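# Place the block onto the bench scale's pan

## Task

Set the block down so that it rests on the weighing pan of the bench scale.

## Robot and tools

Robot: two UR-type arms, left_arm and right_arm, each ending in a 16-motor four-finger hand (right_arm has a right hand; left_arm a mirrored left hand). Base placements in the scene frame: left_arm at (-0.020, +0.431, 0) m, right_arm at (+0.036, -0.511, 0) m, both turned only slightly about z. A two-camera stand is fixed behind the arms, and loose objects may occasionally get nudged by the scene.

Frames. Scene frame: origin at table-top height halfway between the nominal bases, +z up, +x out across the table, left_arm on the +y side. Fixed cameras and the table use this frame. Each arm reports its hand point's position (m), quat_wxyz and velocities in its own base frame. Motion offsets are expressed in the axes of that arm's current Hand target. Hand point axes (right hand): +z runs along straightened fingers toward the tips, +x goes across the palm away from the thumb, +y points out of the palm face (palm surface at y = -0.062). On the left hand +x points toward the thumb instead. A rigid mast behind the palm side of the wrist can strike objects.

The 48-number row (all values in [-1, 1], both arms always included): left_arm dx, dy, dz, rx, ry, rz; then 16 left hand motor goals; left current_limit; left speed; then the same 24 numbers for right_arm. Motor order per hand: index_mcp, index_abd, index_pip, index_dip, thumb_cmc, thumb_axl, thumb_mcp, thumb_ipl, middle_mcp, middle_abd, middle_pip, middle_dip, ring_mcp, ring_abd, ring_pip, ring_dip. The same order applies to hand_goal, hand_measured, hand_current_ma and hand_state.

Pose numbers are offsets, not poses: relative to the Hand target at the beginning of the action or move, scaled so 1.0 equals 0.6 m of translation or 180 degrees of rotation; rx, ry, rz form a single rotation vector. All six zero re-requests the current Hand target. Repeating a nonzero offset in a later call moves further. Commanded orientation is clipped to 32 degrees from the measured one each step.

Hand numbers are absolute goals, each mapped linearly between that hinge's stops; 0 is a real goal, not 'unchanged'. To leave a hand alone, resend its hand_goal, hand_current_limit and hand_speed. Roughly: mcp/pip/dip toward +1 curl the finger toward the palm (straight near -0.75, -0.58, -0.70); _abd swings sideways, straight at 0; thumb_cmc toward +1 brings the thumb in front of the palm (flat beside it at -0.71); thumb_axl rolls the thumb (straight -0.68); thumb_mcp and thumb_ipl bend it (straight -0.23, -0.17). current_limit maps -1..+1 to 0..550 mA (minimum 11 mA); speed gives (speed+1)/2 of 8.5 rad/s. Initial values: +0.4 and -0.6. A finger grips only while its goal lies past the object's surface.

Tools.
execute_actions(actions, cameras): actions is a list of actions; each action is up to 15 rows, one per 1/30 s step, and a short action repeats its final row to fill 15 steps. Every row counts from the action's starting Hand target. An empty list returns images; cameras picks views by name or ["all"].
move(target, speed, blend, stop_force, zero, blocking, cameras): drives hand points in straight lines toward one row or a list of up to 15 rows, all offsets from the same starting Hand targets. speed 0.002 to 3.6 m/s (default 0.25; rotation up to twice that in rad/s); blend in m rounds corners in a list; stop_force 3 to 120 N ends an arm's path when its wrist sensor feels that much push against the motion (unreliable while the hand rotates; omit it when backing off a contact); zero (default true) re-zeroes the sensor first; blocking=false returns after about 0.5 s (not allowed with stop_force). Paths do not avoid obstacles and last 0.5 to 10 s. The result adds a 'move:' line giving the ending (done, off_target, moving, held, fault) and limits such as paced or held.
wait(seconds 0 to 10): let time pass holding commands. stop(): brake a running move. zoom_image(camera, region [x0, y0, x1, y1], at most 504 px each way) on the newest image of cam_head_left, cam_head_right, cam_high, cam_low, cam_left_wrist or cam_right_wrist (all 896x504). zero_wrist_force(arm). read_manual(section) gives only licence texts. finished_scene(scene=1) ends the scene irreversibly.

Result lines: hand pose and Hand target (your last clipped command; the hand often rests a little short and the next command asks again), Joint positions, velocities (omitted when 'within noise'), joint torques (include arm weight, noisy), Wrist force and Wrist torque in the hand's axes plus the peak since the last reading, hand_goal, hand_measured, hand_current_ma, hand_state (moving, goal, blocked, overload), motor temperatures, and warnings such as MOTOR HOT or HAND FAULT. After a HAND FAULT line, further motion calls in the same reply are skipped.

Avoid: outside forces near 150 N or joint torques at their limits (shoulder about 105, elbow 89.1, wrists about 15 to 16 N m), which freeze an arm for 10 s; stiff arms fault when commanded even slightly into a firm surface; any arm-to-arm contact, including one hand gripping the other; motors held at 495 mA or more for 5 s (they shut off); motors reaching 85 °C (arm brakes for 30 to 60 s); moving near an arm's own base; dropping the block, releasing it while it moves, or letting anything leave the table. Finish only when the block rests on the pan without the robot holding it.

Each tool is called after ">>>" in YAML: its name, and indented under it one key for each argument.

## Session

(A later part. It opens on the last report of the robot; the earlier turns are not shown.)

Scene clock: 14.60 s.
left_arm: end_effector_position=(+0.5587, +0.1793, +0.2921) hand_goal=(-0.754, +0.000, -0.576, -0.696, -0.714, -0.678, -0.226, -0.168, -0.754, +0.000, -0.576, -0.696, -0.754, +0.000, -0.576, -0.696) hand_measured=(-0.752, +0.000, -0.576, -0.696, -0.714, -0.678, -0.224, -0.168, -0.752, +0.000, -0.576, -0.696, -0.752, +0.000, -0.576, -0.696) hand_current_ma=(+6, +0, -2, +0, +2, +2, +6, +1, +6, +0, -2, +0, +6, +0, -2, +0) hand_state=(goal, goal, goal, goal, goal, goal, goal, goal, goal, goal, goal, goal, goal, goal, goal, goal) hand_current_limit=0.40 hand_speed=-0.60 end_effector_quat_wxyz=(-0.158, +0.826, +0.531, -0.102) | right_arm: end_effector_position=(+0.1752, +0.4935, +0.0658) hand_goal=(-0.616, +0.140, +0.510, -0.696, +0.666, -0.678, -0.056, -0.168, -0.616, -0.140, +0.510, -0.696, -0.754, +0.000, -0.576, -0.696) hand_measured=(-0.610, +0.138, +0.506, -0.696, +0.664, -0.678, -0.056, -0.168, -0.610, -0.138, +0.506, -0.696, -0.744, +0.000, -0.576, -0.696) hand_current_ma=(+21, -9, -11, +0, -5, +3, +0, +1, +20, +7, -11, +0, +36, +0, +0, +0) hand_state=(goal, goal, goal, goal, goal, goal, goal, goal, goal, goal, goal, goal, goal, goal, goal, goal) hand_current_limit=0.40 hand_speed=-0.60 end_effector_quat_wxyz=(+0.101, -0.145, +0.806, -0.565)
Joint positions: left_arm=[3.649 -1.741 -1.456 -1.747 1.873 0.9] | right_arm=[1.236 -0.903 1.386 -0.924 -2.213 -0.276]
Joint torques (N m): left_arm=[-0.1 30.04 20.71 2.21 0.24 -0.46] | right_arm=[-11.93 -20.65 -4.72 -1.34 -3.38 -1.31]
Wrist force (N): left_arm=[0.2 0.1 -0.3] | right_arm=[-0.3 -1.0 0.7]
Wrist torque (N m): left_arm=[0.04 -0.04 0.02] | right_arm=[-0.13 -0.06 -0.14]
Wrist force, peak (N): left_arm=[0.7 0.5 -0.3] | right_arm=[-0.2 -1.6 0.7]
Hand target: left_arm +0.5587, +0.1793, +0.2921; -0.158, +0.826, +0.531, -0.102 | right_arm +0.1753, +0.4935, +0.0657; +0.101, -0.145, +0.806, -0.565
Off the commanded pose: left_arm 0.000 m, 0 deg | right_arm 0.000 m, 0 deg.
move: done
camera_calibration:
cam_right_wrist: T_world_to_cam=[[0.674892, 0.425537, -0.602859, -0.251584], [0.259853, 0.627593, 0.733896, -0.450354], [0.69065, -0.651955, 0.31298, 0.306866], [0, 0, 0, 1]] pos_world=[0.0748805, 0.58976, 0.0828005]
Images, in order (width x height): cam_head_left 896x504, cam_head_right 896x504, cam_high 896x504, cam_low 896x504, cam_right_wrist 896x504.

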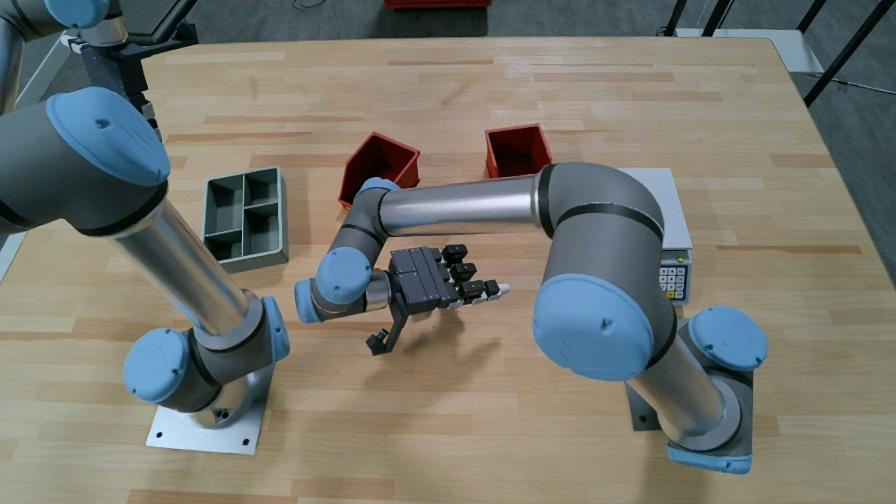

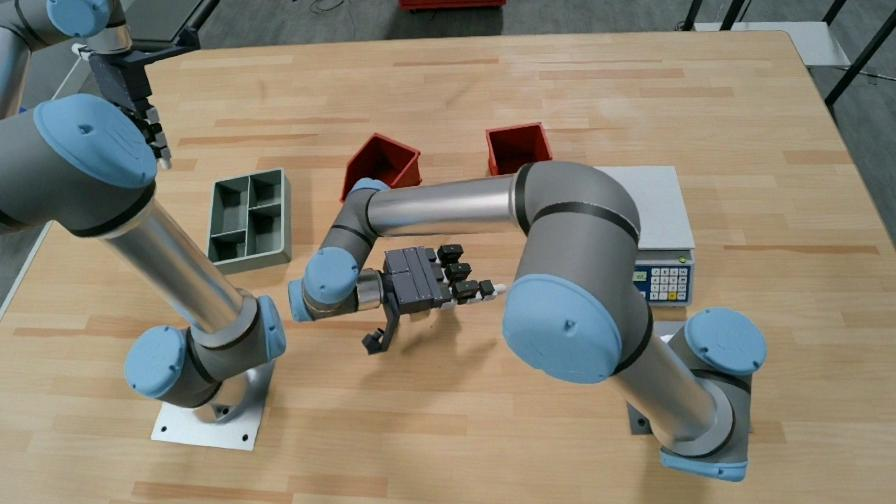

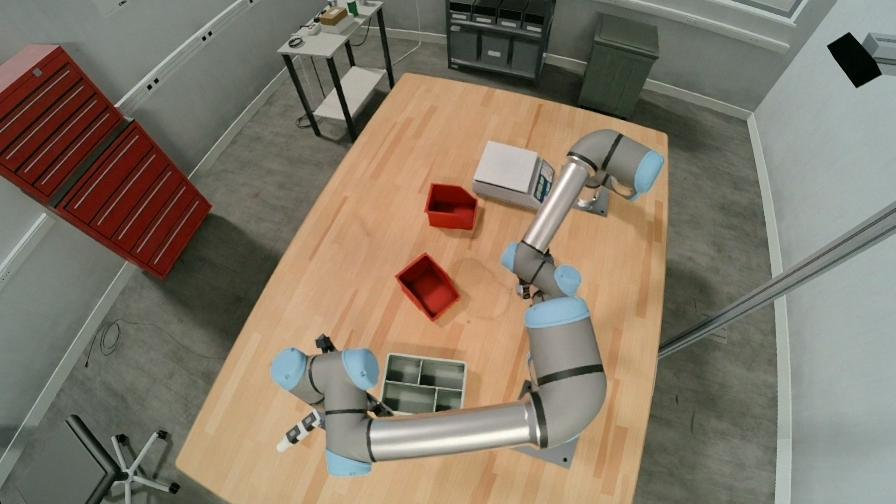

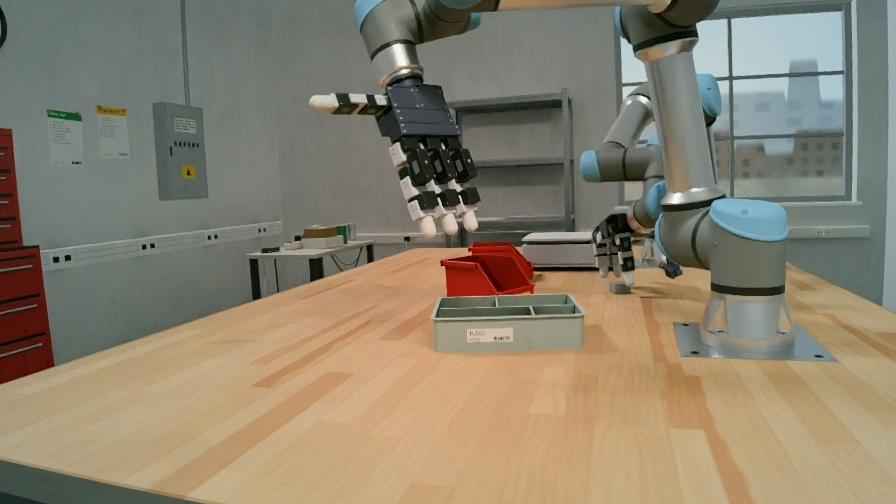

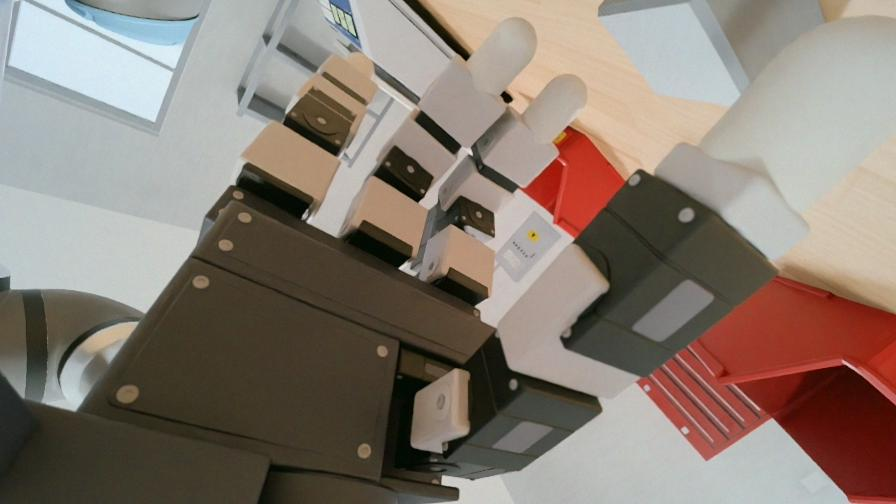

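>>> move:
  target: [0,0,0,0,0,0,-0.754,0,-0.576,-0.696,-0.714,-0.678,-0.226,-0.168,-0.754,0,-0.576,-0.696,-0.754,0,-0.576,-0.696,0.4,-0.6,-0.0017,0.0326,0.0119,0,0,0,-0.616,0.14,0.51,-0.696,0.666,-0.678,-0.056,-0.168,-0.616,-0.14,0.51,-0.696,-0.754,0,-0.576,-0.696,0.4,-0.6]
  speed: 0.06
  stop_force: 4
  cameras: ["cam_low","cam_head_left","cam_high","cam_head_right","cam_right_wrist"]

>>> zoom_image:
  camera: "cam_low"
  region: [595, 250, 645, 300]

>>> zoom_image:
  camera: "cam_right_wrist"
  region: [500, 0, 896, 260]

Scene clock: 16.77 s.
left_arm: end_effector_position=(+0.5587, +0.1793, +0.2921) hand_goal=(-0.754, +0.000, -0.576, -0.696, -0.714, -0.678, -0.226, -0.168, -0.754, +0.000, -0.576, -0.696, -0.754, +0.000, -0.576, -0.696) hand_measured=(-0.752, +0.000, -0.576, -0.696, -0.714, -0.678, -0.224, -0.168, -0.752, +0.000, -0.576, -0.696, -0.752, +0.000, -0.576, -0.696) hand_current_ma=(+6, +0, -2, +0, +2, +2, +6, +1, +6, +0, -2, +0, +6, +0, -2, +0) hand_state=(goal, goal, goal, goal, goal, goal, goal, goal, goal, goal, goal, goal, goal, goal, goal, goal) hand_current_limit=0.40 hand_speed=-0.60 end_effector_quat_wxyz=(-0.158, +0.826, +0.531, -0.102) | right_arm: end_effector_position=(+0.1762, +0.4938, +0.0448) hand_goal=(-0.616, +0.140, +0.510, -0.696, +0.666, -0.678, -0.056, -0.168, -0.616, -0.140, +0.510, -0.696, -0.754, +0.000, -0.576, -0.696) hand_measured=(-0.610, +0.138, +0.506, -0.696, +0.664, -0.678, -0.056, -0.168, -0.610, -0.138, +0.506, -0.696, -0.744, +0.000, -0.576, -0.696) hand_current_ma=(+21, -9, -11, +0, -5, +3, +0, +1, +20, +7, -11, +0, +36, +0, +0, +0) hand_state=(goal, goal, goal, goal, goal, goal, goal, goal, goal, goal, goal, goal, goal, goal, goal, goal) hand_current_limit=0.40 hand_speed=-0.60 end_effector_quat_wxyz=(+0.101, -0.145, +0.806, -0.565)
Joint positions: left_arm=[3.649 -1.741 -1.456 -1.747 1.873 0.9] | right_arm=[1.234 -0.878 1.402 -0.966 -2.214 -0.277]
Joint torques (N m): left_arm=[-1.28 30.8 20.12 2.31 0.51 -0.64] | right_arm=[-11.7 -21.17 -4.32 -1.35 -3.44 -1.37]
Wrist force (N): left_arm=[0.2 0.5 -0.1] | right_arm=[-0.3 -1.0 0.7]
Wrist torque (N m): left_arm=[0.07 -0.02 0.01] | right_arm=[-0.13 -0.07 -0.14]
Wrist force, peak (N): left_arm=[0.4 0.5 -0.5] | right_arm=[-0.4 -1.3 0.8]
Hand target: left_arm +0.5587, +0.1793, +0.2921; -0.158, +0.826, +0.531, -0.102 | right_arm +0.1762, +0.4938, +0.0448; +0.101, -0.145, +0.806, -0.565
Off the commanded pose: left_arm 0.000 m, 0 deg | right_arm 0.000 m, 0 deg.
move: done
camera_calibration:
cam_right_wrist: T_world_to_cam=[[0.674892, 0.425537, -0.602859, -0.264986], [0.259853, 0.627593, 0.733896, -0.435464], [0.69065, -0.651955, 0.31298, 0.312912], [0, 0, 0, 1]] pos_world=[0.0758805, 0.59006, 0.0619005]
Images, in order (width x height): cam_head_left 896x504, cam_head_right 896x504, cam_high 896x504, cam_low 896x504, cam_right_wrist 896x504.

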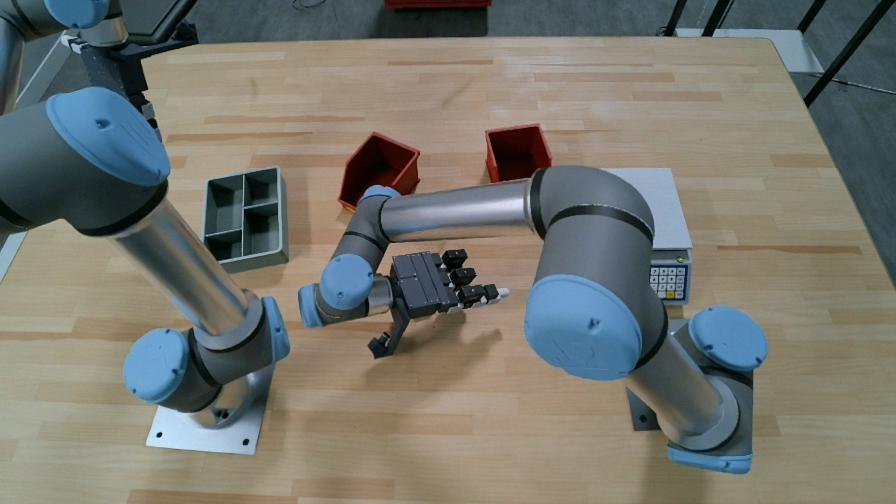

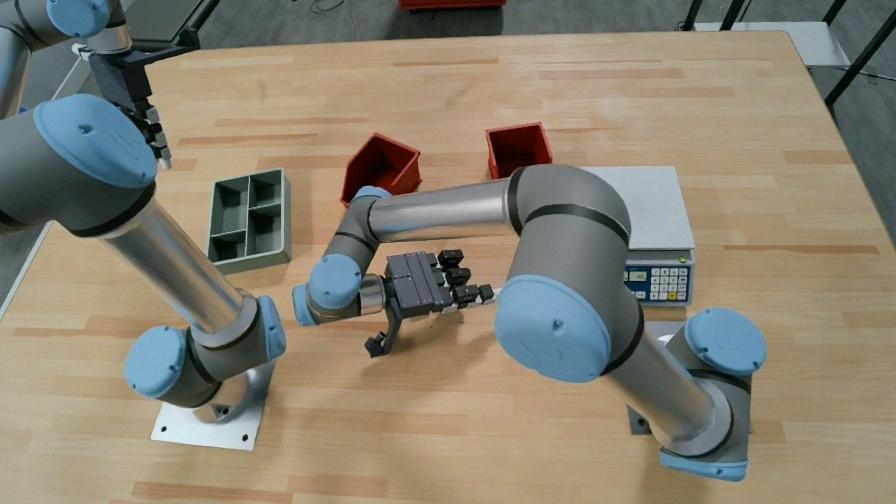

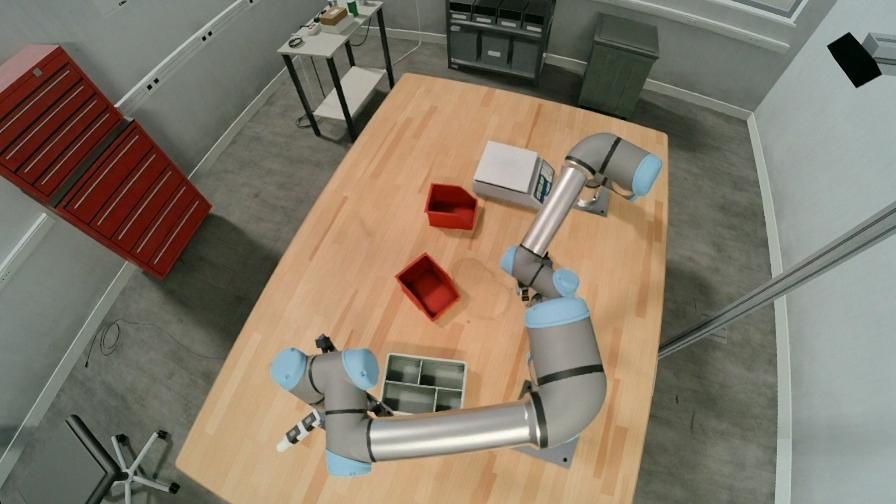

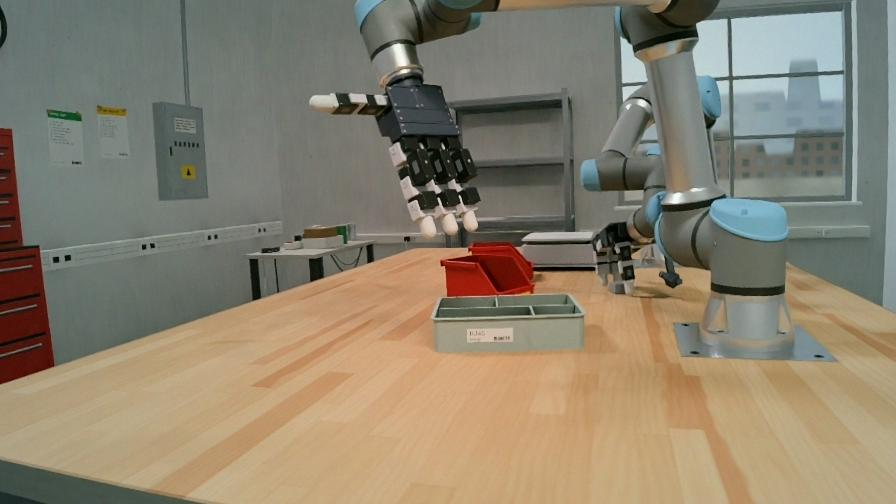

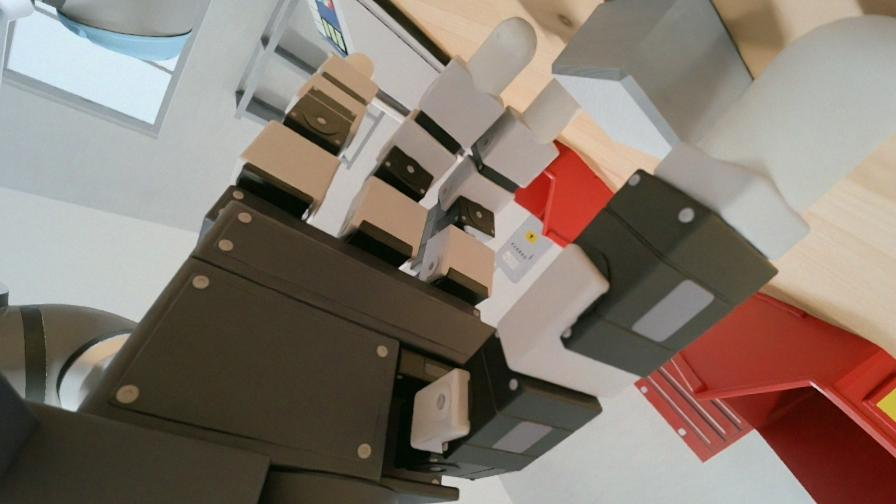

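Scaled by 10.080 from the camera's 896x504 image, which has a finer 1280x720 frame.

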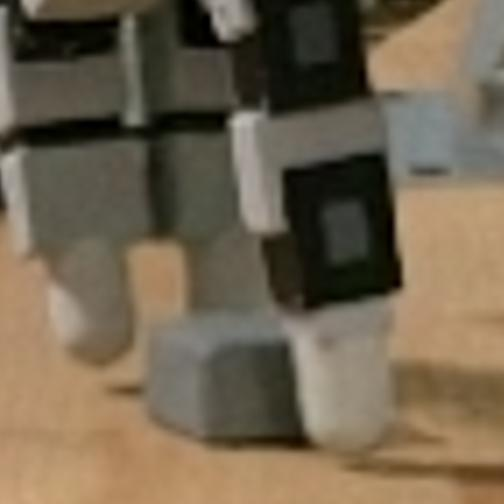

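Scaled by 1.273 from the camera's 896x504 image, which has a finer 1280x720 frame.

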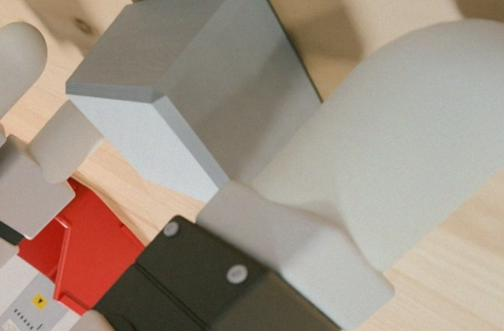

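>>> zoom_image:
  camera: "cam_right_wrist"
  region: [530, 0, 770, 170]

>>> zoom_image:
  camera: "cam_high"
  region: [505, 270, 545, 310]

>>> zoom_image:
  camera: "cam_head_left"
  region: [400, 280, 460, 340]

Scaled by 2.100 from the camera's 896x504 image, which has a finer 1280x720 frame.

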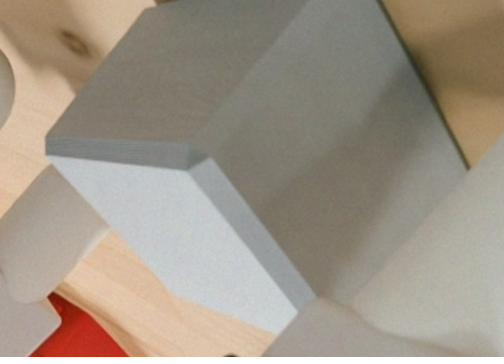

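Scaled by 12.600 from the camera's 896x504 image, which has a finer 1280x720 frame.

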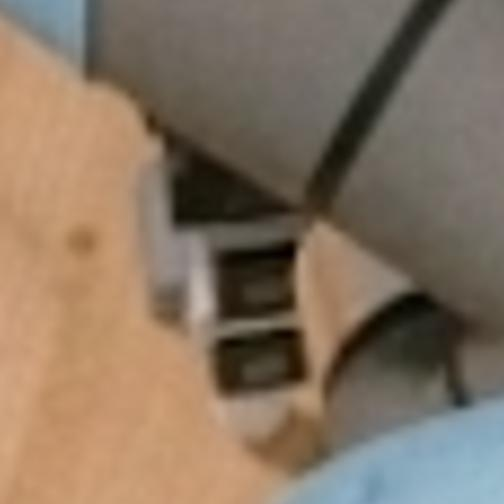

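Scaled by 8.400 from the camera's 896x504 image, which has a finer 1280x720 frame.

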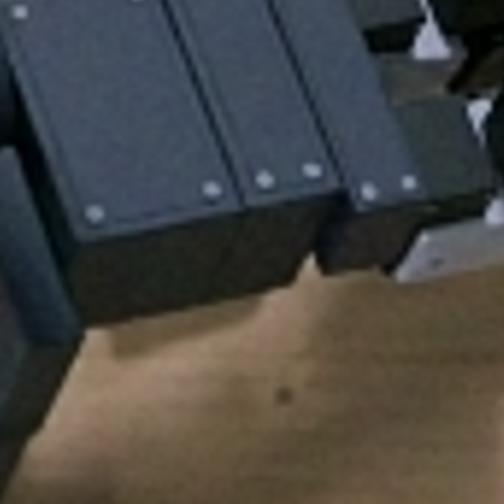

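>>> move:
  target: [0,0,0,0,0,0,-0.754,0,-0.576,-0.696,-0.714,-0.678,-0.226,-0.168,-0.754,0,-0.576,-0.696,-0.754,0,-0.576,-0.696,0.4,-0.6,0,0.0023,0.0009,0,0,0,-0.616,0.14,0.51,-0.696,0.666,-0.678,-0.056,-0.168,-0.616,-0.14,0.51,-0.696,-0.754,0,-0.576,-0.696,0.4,-0.9]
  speed: 0.03
  stop_force: 3

>>> move:
  target: [0,0,0,0,0,0,-0.754,0,-0.576,-0.696,-0.714,-0.678,-0.226,-0.168,-0.754,0,-0.576,-0.696,-0.754,0,-0.576,-0.696,0.4,-0.6,0,0,0,0,0,0,-0.41,0.14,0.51,-0.696,0.666,-0.678,0.07,-0.168,-0.41,-0.14,0.51,-0.696,-0.754,0,-0.576,-0.696,0.4,-0.9]
  speed: 0.03
  cameras: ["cam_low","cam_right_wrist","cam_high","cam_head_left"]

>>> zoom_image:
  camera: "cam_low"
  region: [595, 250, 645, 300]

>>> zoom_image:
  camera: "cam_right_wrist"
  region: [450, 0, 896, 250]

Scene clock: 21.40 s.
left_arm: end_effector_position=(+0.5587, +0.1793, +0.2921) hand_goal=(-0.754, +0.000, -0.576, -0.696, -0.714, -0.678, -0.226, -0.168, -0.754, +0.000, -0.576, -0.696, -0.754, +0.000, -0.576, -0.696) hand_measured=(-0.752, +0.000, -0.576, -0.696, -0.714, -0.678, -0.224, -0.168, -0.752, +0.000, -0.576, -0.696, -0.752, +0.000, -0.576, -0.696) hand_current_ma=(+6, +0, -2, +0, +2, +2, +6, +1, +6, +0, -2, +0, +6, +0, -2, +0) hand_state=(goal, goal, goal, goal, goal, goal, goal, goal, goal, goal, goal, goal, goal, goal, goal, goal) hand_current_limit=0.40 hand_speed=-0.60 end_effector_quat_wxyz=(-0.158, +0.826, +0.531, -0.102) | right_arm: end_effector_position=(+0.1762, +0.4938, +0.0434) hand_goal=(-0.616, +0.140, +0.510, -0.696, +0.666, -0.678, -0.056, -0.168, -0.616, -0.140, +0.510, -0.696, -0.754, +0.000, -0.576, -0.696) hand_measured=(-0.610, +0.138, +0.506, -0.696, +0.664, -0.678, -0.056, -0.168, -0.610, -0.138, +0.506, -0.696, -0.744, +0.000, -0.576, -0.696) hand_current_ma=(+21, -9, -11, +0, -5, +3, +0, +1, +20, +7, -11, +0, +36, +0, +0, +0) hand_state=(goal, goal, goal, goal, goal, goal, goal, goal, goal, goal, goal, goal, goal, goal, goal, goal) hand_current_limit=0.40 hand_speed=-0.90 end_effector_quat_wxyz=(+0.101, -0.145, +0.806, -0.565)
Joint positions: left_arm=[3.649 -1.741 -1.456 -1.747 1.873 0.9] | right_arm=[1.234 -0.877 1.404 -0.969 -2.214 -0.277]
Joint torques (N m): left_arm=[-0.3 32.3 20.34 2.48 0.12 -0.63] | right_arm=[-11.53 -21.11 -4.66 -1.47 -3.45 -1.44]
Wrist force (N): left_arm=[0.4 0.0 -0.2] | right_arm=[-0.4 -1.2 0.8]
Wrist torque (N m): left_arm=[0.02 -0.05 0.04] | right_arm=[-0.16 -0.06 -0.15]
Wrist force, peak (N): left_arm=[0.8 0.3 0.3] | right_arm=[-0.4 -1.4 0.8]
Hand target: left_arm +0.5587, +0.1793, +0.2921; -0.158, +0.826, +0.531, -0.102 | right_arm +0.1762, +0.4938, +0.0434; +0.101, -0.145, +0.806, -0.565
Off the commanded pose: left_arm 0.000 m, 0 deg | right_arm 0.000 m, 0 deg.
move: done

Scene clock: 22.27 s.
left_arm: end_effector_position=(+0.5587, +0.1793, +0.2921) hand_goal=(-0.754, +0.000, -0.576, -0.696, -0.714, -0.678, -0.226, -0.168, -0.754, +0.000, -0.576, -0.696, -0.754, +0.000, -0.576, -0.696) hand_measured=(-0.752, +0.000, -0.576, -0.696, -0.714, -0.678, -0.224, -0.168, -0.752, +0.000, -0.576, -0.696, -0.752, +0.000, -0.576, -0.696) hand_current_ma=(+6, +0, -2, +0, +2, +2, +6, +1, +6, +0, -2, +0, +6, +0, -2, +0) hand_state=(goal, goal, goal, goal, goal, goal, goal, goal, goal, goal, goal, goal, goal, goal, goal, goal) hand_current_limit=0.40 hand_speed=-0.60 end_effector_quat_wxyz=(-0.158, +0.826, +0.531, -0.102) | right_arm: end_effector_position=(+0.1762, +0.4938, +0.0434) hand_goal=(-0.410, +0.140, +0.510, -0.696, +0.666, -0.678, +0.070, -0.168, -0.410, -0.140, +0.510, -0.696, -0.754, +0.000, -0.576, -0.696) hand_measured=(-0.408, +0.138, +0.506, -0.696, +0.664, -0.678, +0.066, -0.168, -0.408, -0.138, +0.506, -0.696, -0.744, +0.000, -0.576, -0.696) hand_current_ma=(+9, -9, -11, +0, -5, +3, -15, +1, +8, +7, -11, +0, +36, +0, +0, +0) hand_state=(goal, goal, goal, goal, goal, goal, goal, goal, goal, goal, goal, goal, goal, goal, goal, goal) hand_current_limit=0.40 hand_speed=-0.90 end_effector_quat_wxyz=(+0.101, -0.145, +0.806, -0.565)
Joint positions: left_arm=[3.649 -1.741 -1.456 -1.747 1.873 0.9] | right_arm=[1.234 -0.877 1.404 -0.969 -2.214 -0.277]
Joint torques (N m): left_arm=[-0.4 30.4 20.27 2.34 0.18 -0.55] | right_arm=[-11.64 -20.97 -4.84 -1.38 -3.43 -1.37]
Wrist force (N): left_arm=[0.5 0.3 -0.1] | right_arm=[-0.3 -0.9 0.8]
Wrist torque (N m): left_arm=[0.03 -0.06 0.04] | right_arm=[-0.10 -0.08 -0.13]
Wrist force, peak (N): left_arm=[0.7 0.5 -0.3] | right_arm=[-0.4 -1.1 1.0]
Hand target: left_arm +0.5587, +0.1793, +0.2921; -0.158, +0.826, +0.531, -0.102 | right_arm +0.1762, +0.4938, +0.0434; +0.101, -0.145, +0.806, -0.565
Off the commanded pose: left_arm 0.000 m, 0 deg | right_arm 0.000 m, 0 deg.
move: done
camera_calibration:
cam_right_wrist: T_world_to_cam=[[0.674892, 0.425537, -0.602859, -0.265891], [0.259853, 0.627593, 0.733896, -0.434363], [0.69065, -0.651955, 0.31298, 0.313382], [0, 0, 0, 1]] pos_world=[0.0758805, 0.59006, 0.0604005]
Images, in order (width x height): cam_head_left 896x504, cam_high 896x504, cam_low 896x504, cam_right_wrist 896x504.

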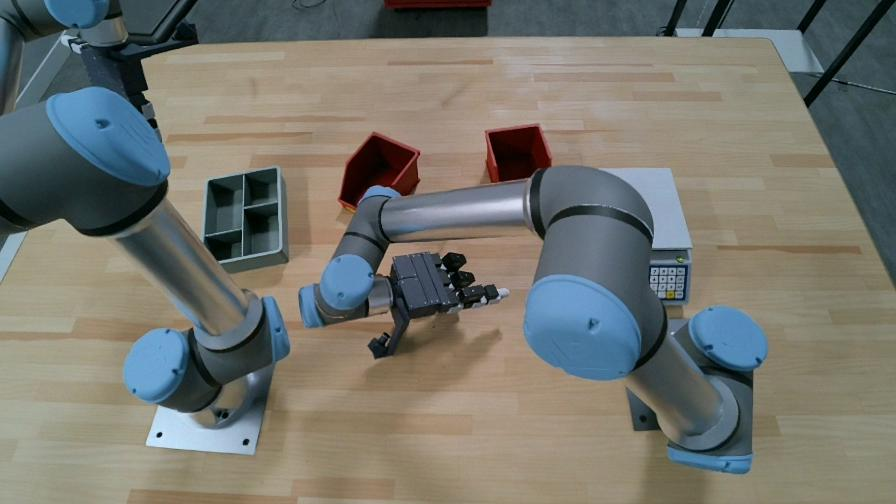

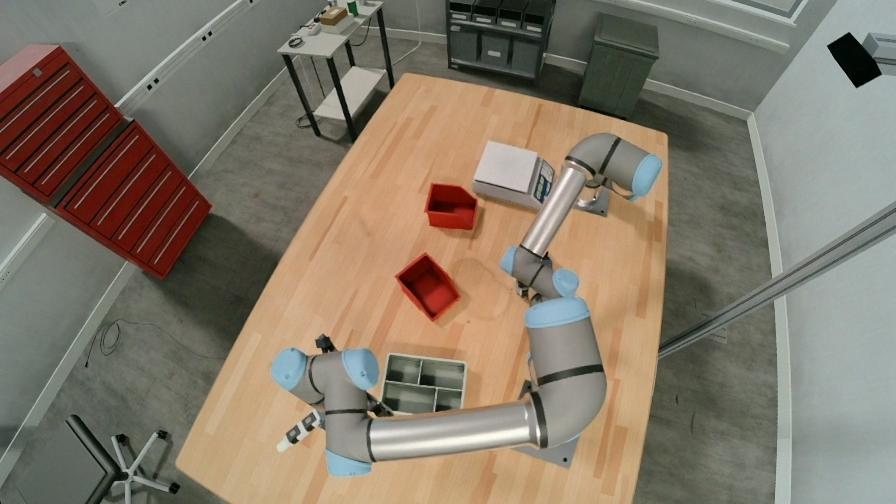

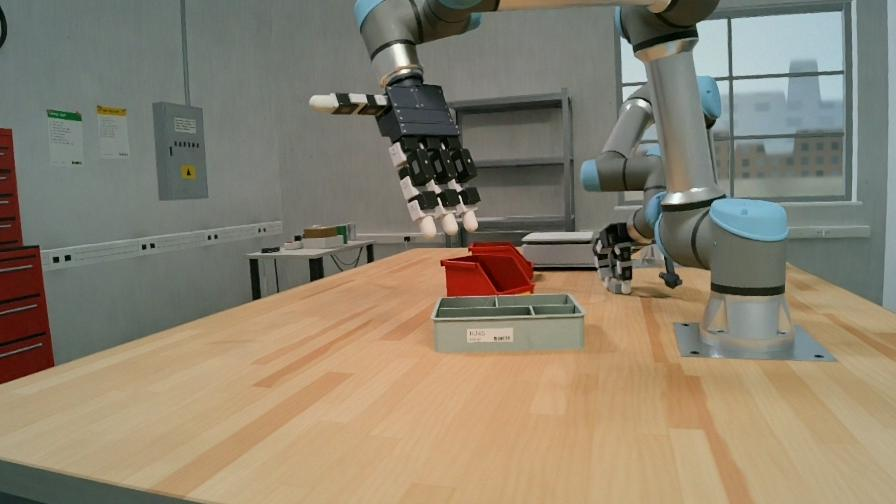

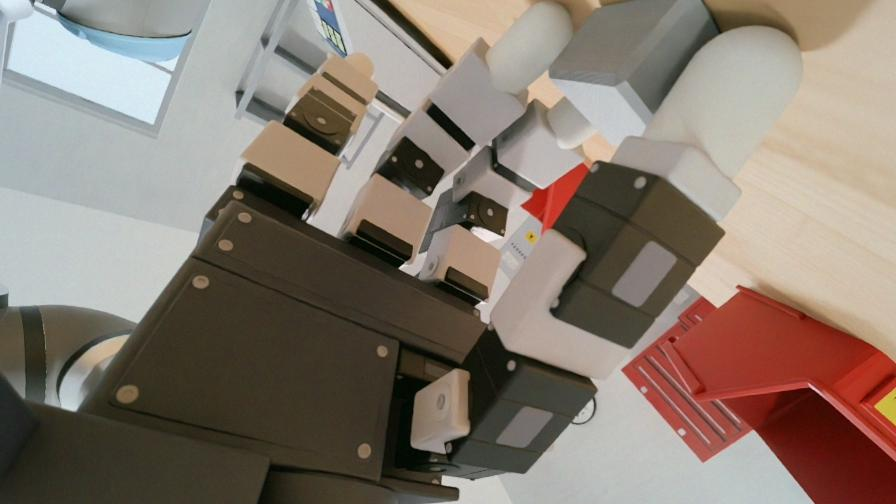

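Scaled by 10.080 from the camera's 896x504 image, which has a finer 1280x720 frame.

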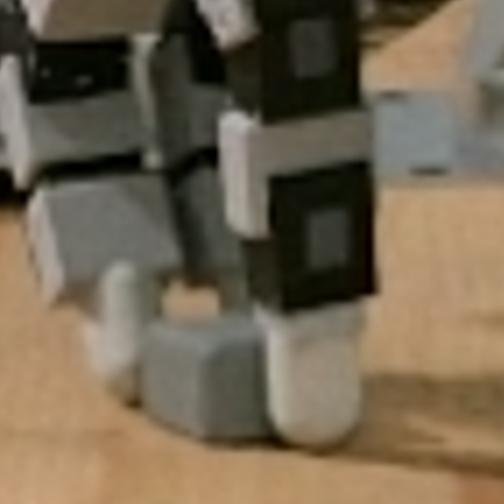

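Scaled by 1.130 from the camera's 896x504 image, which has a finer 1280x720 frame.

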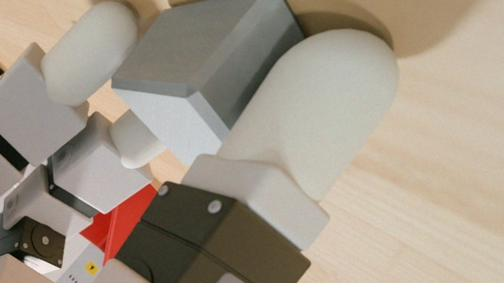

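>>> move:
  target: [0,0,0,0,0,0,-0.754,0,-0.576,-0.696,-0.714,-0.678,-0.226,-0.168,-0.754,0,-0.576,-0.696,-0.754,0,-0.576,-0.696,0.4,-0.6,0,0,0,0,0,0,-0.32,0.14,0.51,-0.696,0.666,-0.678,0.16,-0.168,-0.32,-0.14,0.51,-0.696,-0.754,0,-0.576,-0.696,0.4,-0.93]
  speed: 0.03
  cameras: ["cam_low","cam_right_wrist"]

>>> zoom_image:
  camera: "cam_low"
  region: [595, 250, 645, 300]

>>> zoom_image:
  camera: "cam_right_wrist"
  region: [450, 0, 896, 250]

Scene clock: 24.80 s.
left_arm: end_effector_position=(+0.5587, +0.1793, +0.2921) hand_goal=(-0.754, +0.000, -0.576, -0.696, -0.714, -0.678, -0.226, -0.168, -0.754, +0.000, -0.576, -0.696, -0.754, +0.000, -0.576, -0.696) hand_measured=(-0.752, +0.000, -0.576, -0.696, -0.714, -0.678, -0.224, -0.168, -0.752, +0.000, -0.576, -0.696, -0.752, +0.000, -0.576, -0.696) hand_current_ma=(+6, +0, -2, +0, +2, +2, +6, +1, +6, +0, -2, +0, +6, +0, -2, +0) hand_state=(goal, goal, goal, goal, goal, goal, goal, goal, goal, goal, goal, goal, goal, goal, goal, goal) hand_current_limit=0.40 hand_speed=-0.60 end_effector_quat_wxyz=(-0.158, +0.826, +0.531, -0.102) | right_arm: end_effector_position=(+0.1762, +0.4938, +0.0434) hand_goal=(-0.320, +0.140, +0.510, -0.696, +0.666, -0.678, +0.160, -0.168, -0.320, -0.140, +0.510, -0.696, -0.754, +0.000, -0.576, -0.696) hand_measured=(-0.356, +0.138, +0.502, -0.698, +0.666, -0.678, +0.098, -0.176, -0.352, -0.138, +0.502, -0.698, -0.744, +0.000, -0.576, -0.696) hand_current_ma=(-161, -9, -28, -4, -2, +3, -363, -48, -143, +7, -30, -6, +36, +0, +0, +0) hand_state=(blocked, goal, goal, goal, goal, goal, moving, moving, blocked, goal, goal, goal, goal, goal, goal, goal) hand_current_limit=0.40 hand_speed=-0.93 end_effector_quat_wxyz=(+0.101, -0.145, +0.806, -0.565)
Joint positions: left_arm=[3.649 -1.741 -1.456 -1.747 1.873 0.9] | right_arm=[1.234 -0.877 1.404 -0.969 -2.214 -0.277]
Joint torques (N m): left_arm=[-1.54 29.92 21.49 2.21 0.2 -0.74] | right_arm=[-11.24 -20.94 -4.53 -1.13 -3.05 -1.4]
Wrist force (N): left_arm=[0.3 0.1 -0.3] | right_arm=[-0.5 -4.9 -0.1]
Wrist torque (N m): left_arm=[0.03 -0.04 0.03] | right_arm=[-0.26 -0.06 -0.14]
Wrist force, peak (N): left_arm=[0.6 0.2 -0.4] | right_arm=[-0.4 -5.0 -0.2]
Hand target: left_arm +0.5587, +0.1793, +0.2921; -0.158, +0.826, +0.531, -0.102 | right_arm +0.1762, +0.4938, +0.0434; +0.101, -0.145, +0.806, -0.565
Off the commanded pose: left_arm 0.000 m, 0 deg | right_arm 0.000 m, 0 deg.
move: done
camera_calibration:
cam_right_wrist: T_world_to_cam=[[0.674892, 0.425537, -0.602859, -0.265891], [0.259853, 0.627593, 0.733896, -0.434363], [0.69065, -0.651955, 0.31298, 0.313382], [0, 0, 0, 1]] pos_world=[0.0758805, 0.59006, 0.0604005]
Images, in order (width x height): cam_low 896x504, cam_right_wrist 896x504.

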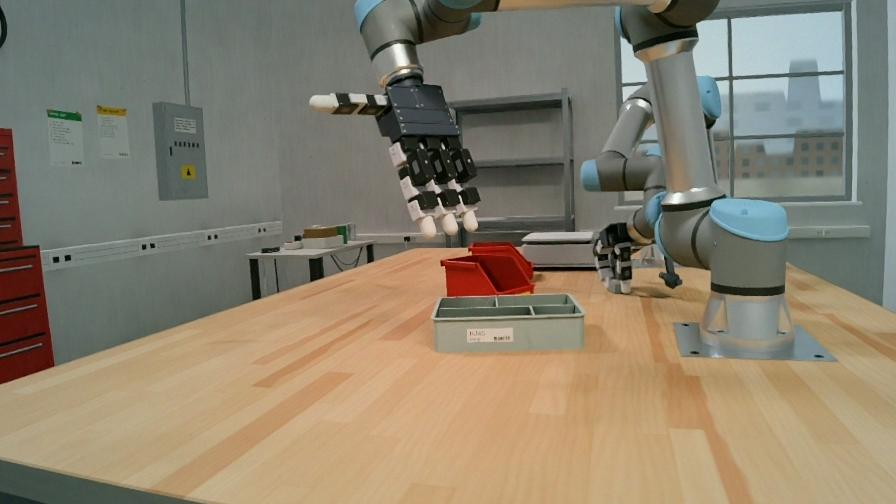

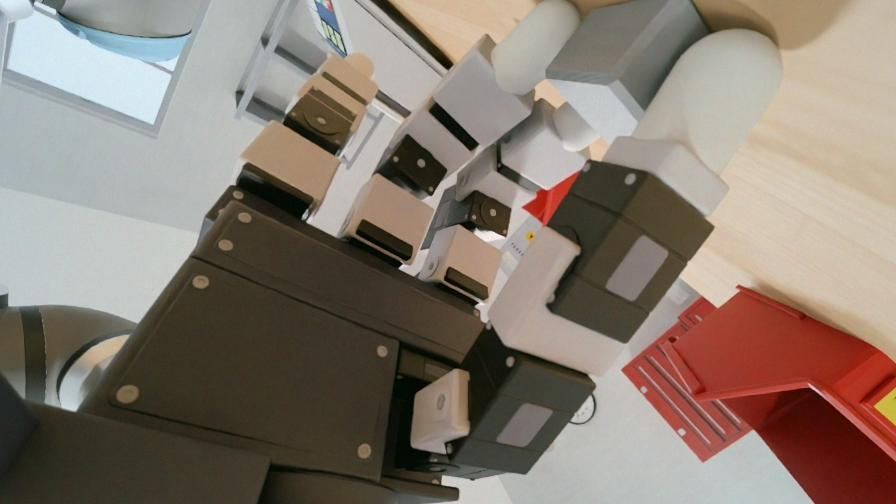

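Scaled by 10.080 from the camera's 896x504 image, which has a finer 1280x720 frame.

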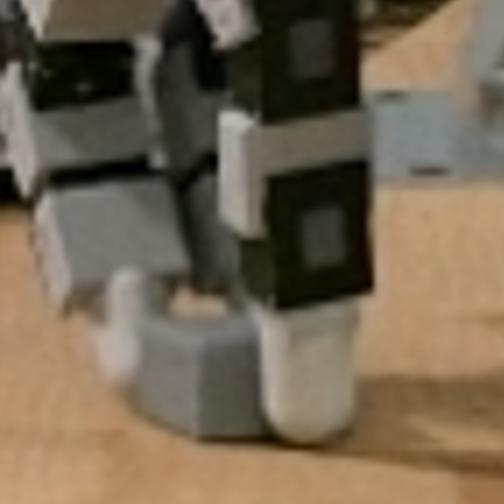

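Scaled by 1.130 from the camera's 896x504 image, which has a finer 1280x720 frame.

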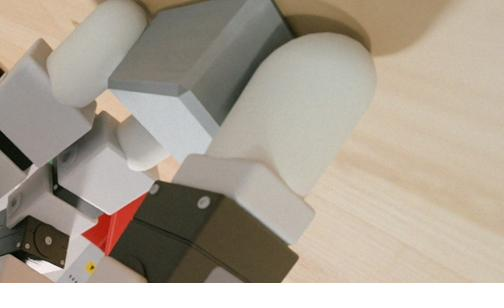

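>>> move:
  target:
    - [0,0,0,0,0,0,-0.754,0,-0.576,-0.696,-0.714,-0.678,-0.226,-0.168,-0.754,0,-0.576,-0.696,-0.754,0,-0.576,-0.696,0.4,-0.6,0,0,0,0,0,0,-0.29,0.14,0.51,-0.696,0.666,-0.678,0.2,-0.168,-0.29,-0.14,0.51,-0.696,-0.754,0,-0.576,-0.696,0.6,-0.93]
    - [0,0,0,0,0,0,-0.754,0,-0.576,-0.696,-0.714,-0.678,-0.226,-0.168,-0.754,0,-0.576,-0.696,-0.754,0,-0.576,-0.696,0.4,-0.6,0,-0.0783,-0.0285,0,0,0,-0.29,0.14,0.51,-0.696,0.666,-0.678,0.2,-0.168,-0.29,-0.14,0.51,-0.696,-0.754,0,-0.576,-0.696,0.6,-0.93]
  speed: 0.06
  cameras: ["cam_low","cam_right_wrist"]

>>> zoom_image:
  camera: "cam_low"
  region: [595, 230, 645, 300]

>>> zoom_image:
  camera: "cam_right_wrist"
  region: [450, 0, 896, 250]

Scene clock: 27.03 s.
left_arm: end_effector_position=(+0.5587, +0.1793, +0.2921) hand_goal=(-0.754, +0.000, -0.576, -0.696, -0.714, -0.678, -0.226, -0.168, -0.754, +0.000, -0.576, -0.696, -0.754, +0.000, -0.576, -0.696) hand_measured=(-0.752, +0.000, -0.576, -0.696, -0.714, -0.678, -0.224, -0.168, -0.752, +0.000, -0.576, -0.696, -0.752, +0.000, -0.576, -0.696) hand_current_ma=(+6, +0, -2, +0, +2, +2, +6, +1, +6, +0, -2, +0, +6, +0, -2, +0) hand_state=(goal, goal, goal, goal, goal, goal, goal, goal, goal, goal, goal, goal, goal, goal, goal, goal) hand_current_limit=0.40 hand_speed=-0.60 end_effector_quat_wxyz=(-0.158, +0.826, +0.531, -0.102) | right_arm: end_effector_position=(+0.1763, +0.4938, +0.0932) hand_goal=(-0.290, +0.140, +0.510, -0.696, +0.666, -0.678, +0.200, -0.168, -0.290, -0.140, +0.510, -0.696, -0.754, +0.000, -0.576, -0.696) hand_measured=(-0.340, +0.136, +0.492, -0.702, +0.666, -0.678, +0.100, -0.188, -0.336, -0.136, +0.494, -0.702, -0.744, +0.000, -0.576, -0.696) hand_current_ma=(-225, -14, -68, -23, -2, +3, -440, -113, -209, +14, -66, -23, +36, +0, +0, +0) hand_state=(blocked, goal, goal, goal, goal, goal, blocked, blocked, blocked, goal, goal, goal, goal, goal, goal, goal) hand_current_limit=0.60 hand_speed=-0.93 end_effector_quat_wxyz=(+0.101, -0.145, +0.806, -0.565)
Joint positions: left_arm=[3.649 -1.741 -1.456 -1.747 1.873 0.9] | right_arm=[1.234 -0.931 1.357 -0.867 -2.214 -0.277]
Joint torques (N m): left_arm=[-0.99 31.4 21.35 2.61 0.04 -0.89] | right_arm=[-11.06 -63.37 -33.44 1.87 -2.35 1.66]
Wrist force (N): left_arm=[0.3 0.2 0.0] | right_arm=[-0.2 -0.8 0.8]
Wrist torque (N m): left_arm=[0.02 -0.04 0.03] | right_arm=[-0.12 -0.09 -0.13]
Wrist force, peak (N): left_arm=[0.4 0.6 -0.3] | right_arm=[-0.8 -6.8 -0.1]
Hand target: left_arm +0.5587, +0.1793, +0.2921; -0.158, +0.826, +0.531, -0.102 | right_arm +0.1763, +0.4938, +0.0933; +0.101, -0.145, +0.806, -0.565
Off the commanded pose: left_arm 0.000 m, 0 deg | right_arm 0.000 m, 0 deg.
move: done
camera_calibration:
cam_right_wrist: T_world_to_cam=[[0.67483, 0.425543, -0.602924, -0.23586], [0.259875, 0.627635, 0.733852, -0.470933], [0.690702, -0.651911, 0.312959, 0.297768], [0, 0, 0, 1]] pos_world=[0.0758804, 0.59006, 0.1102]
Images, in order (width x height): cam_low 896x504, cam_right_wrist 896x504.

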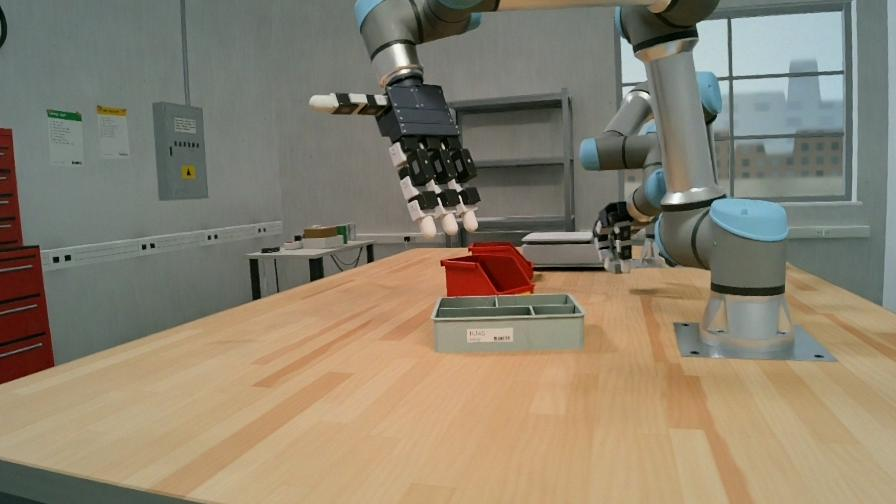

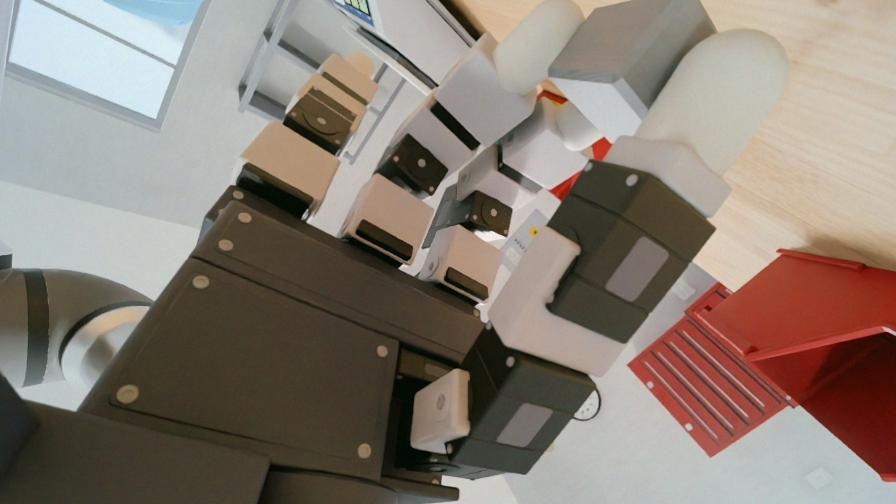

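Scaled by 7.200 from the camera's 896x504 image, which has a finer 1280x720 frame.

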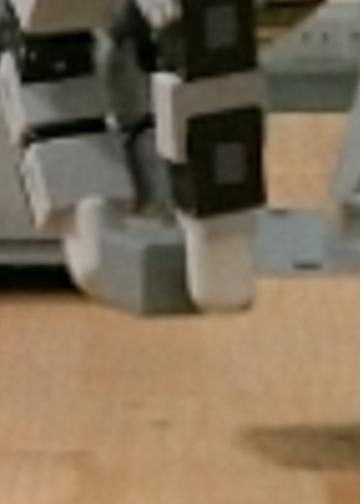

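Scaled by 1.130 from the camera's 896x504 image, which has a finer 1280x720 frame.

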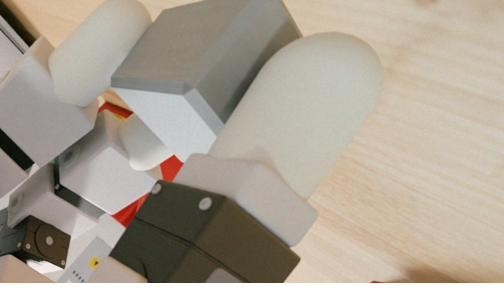

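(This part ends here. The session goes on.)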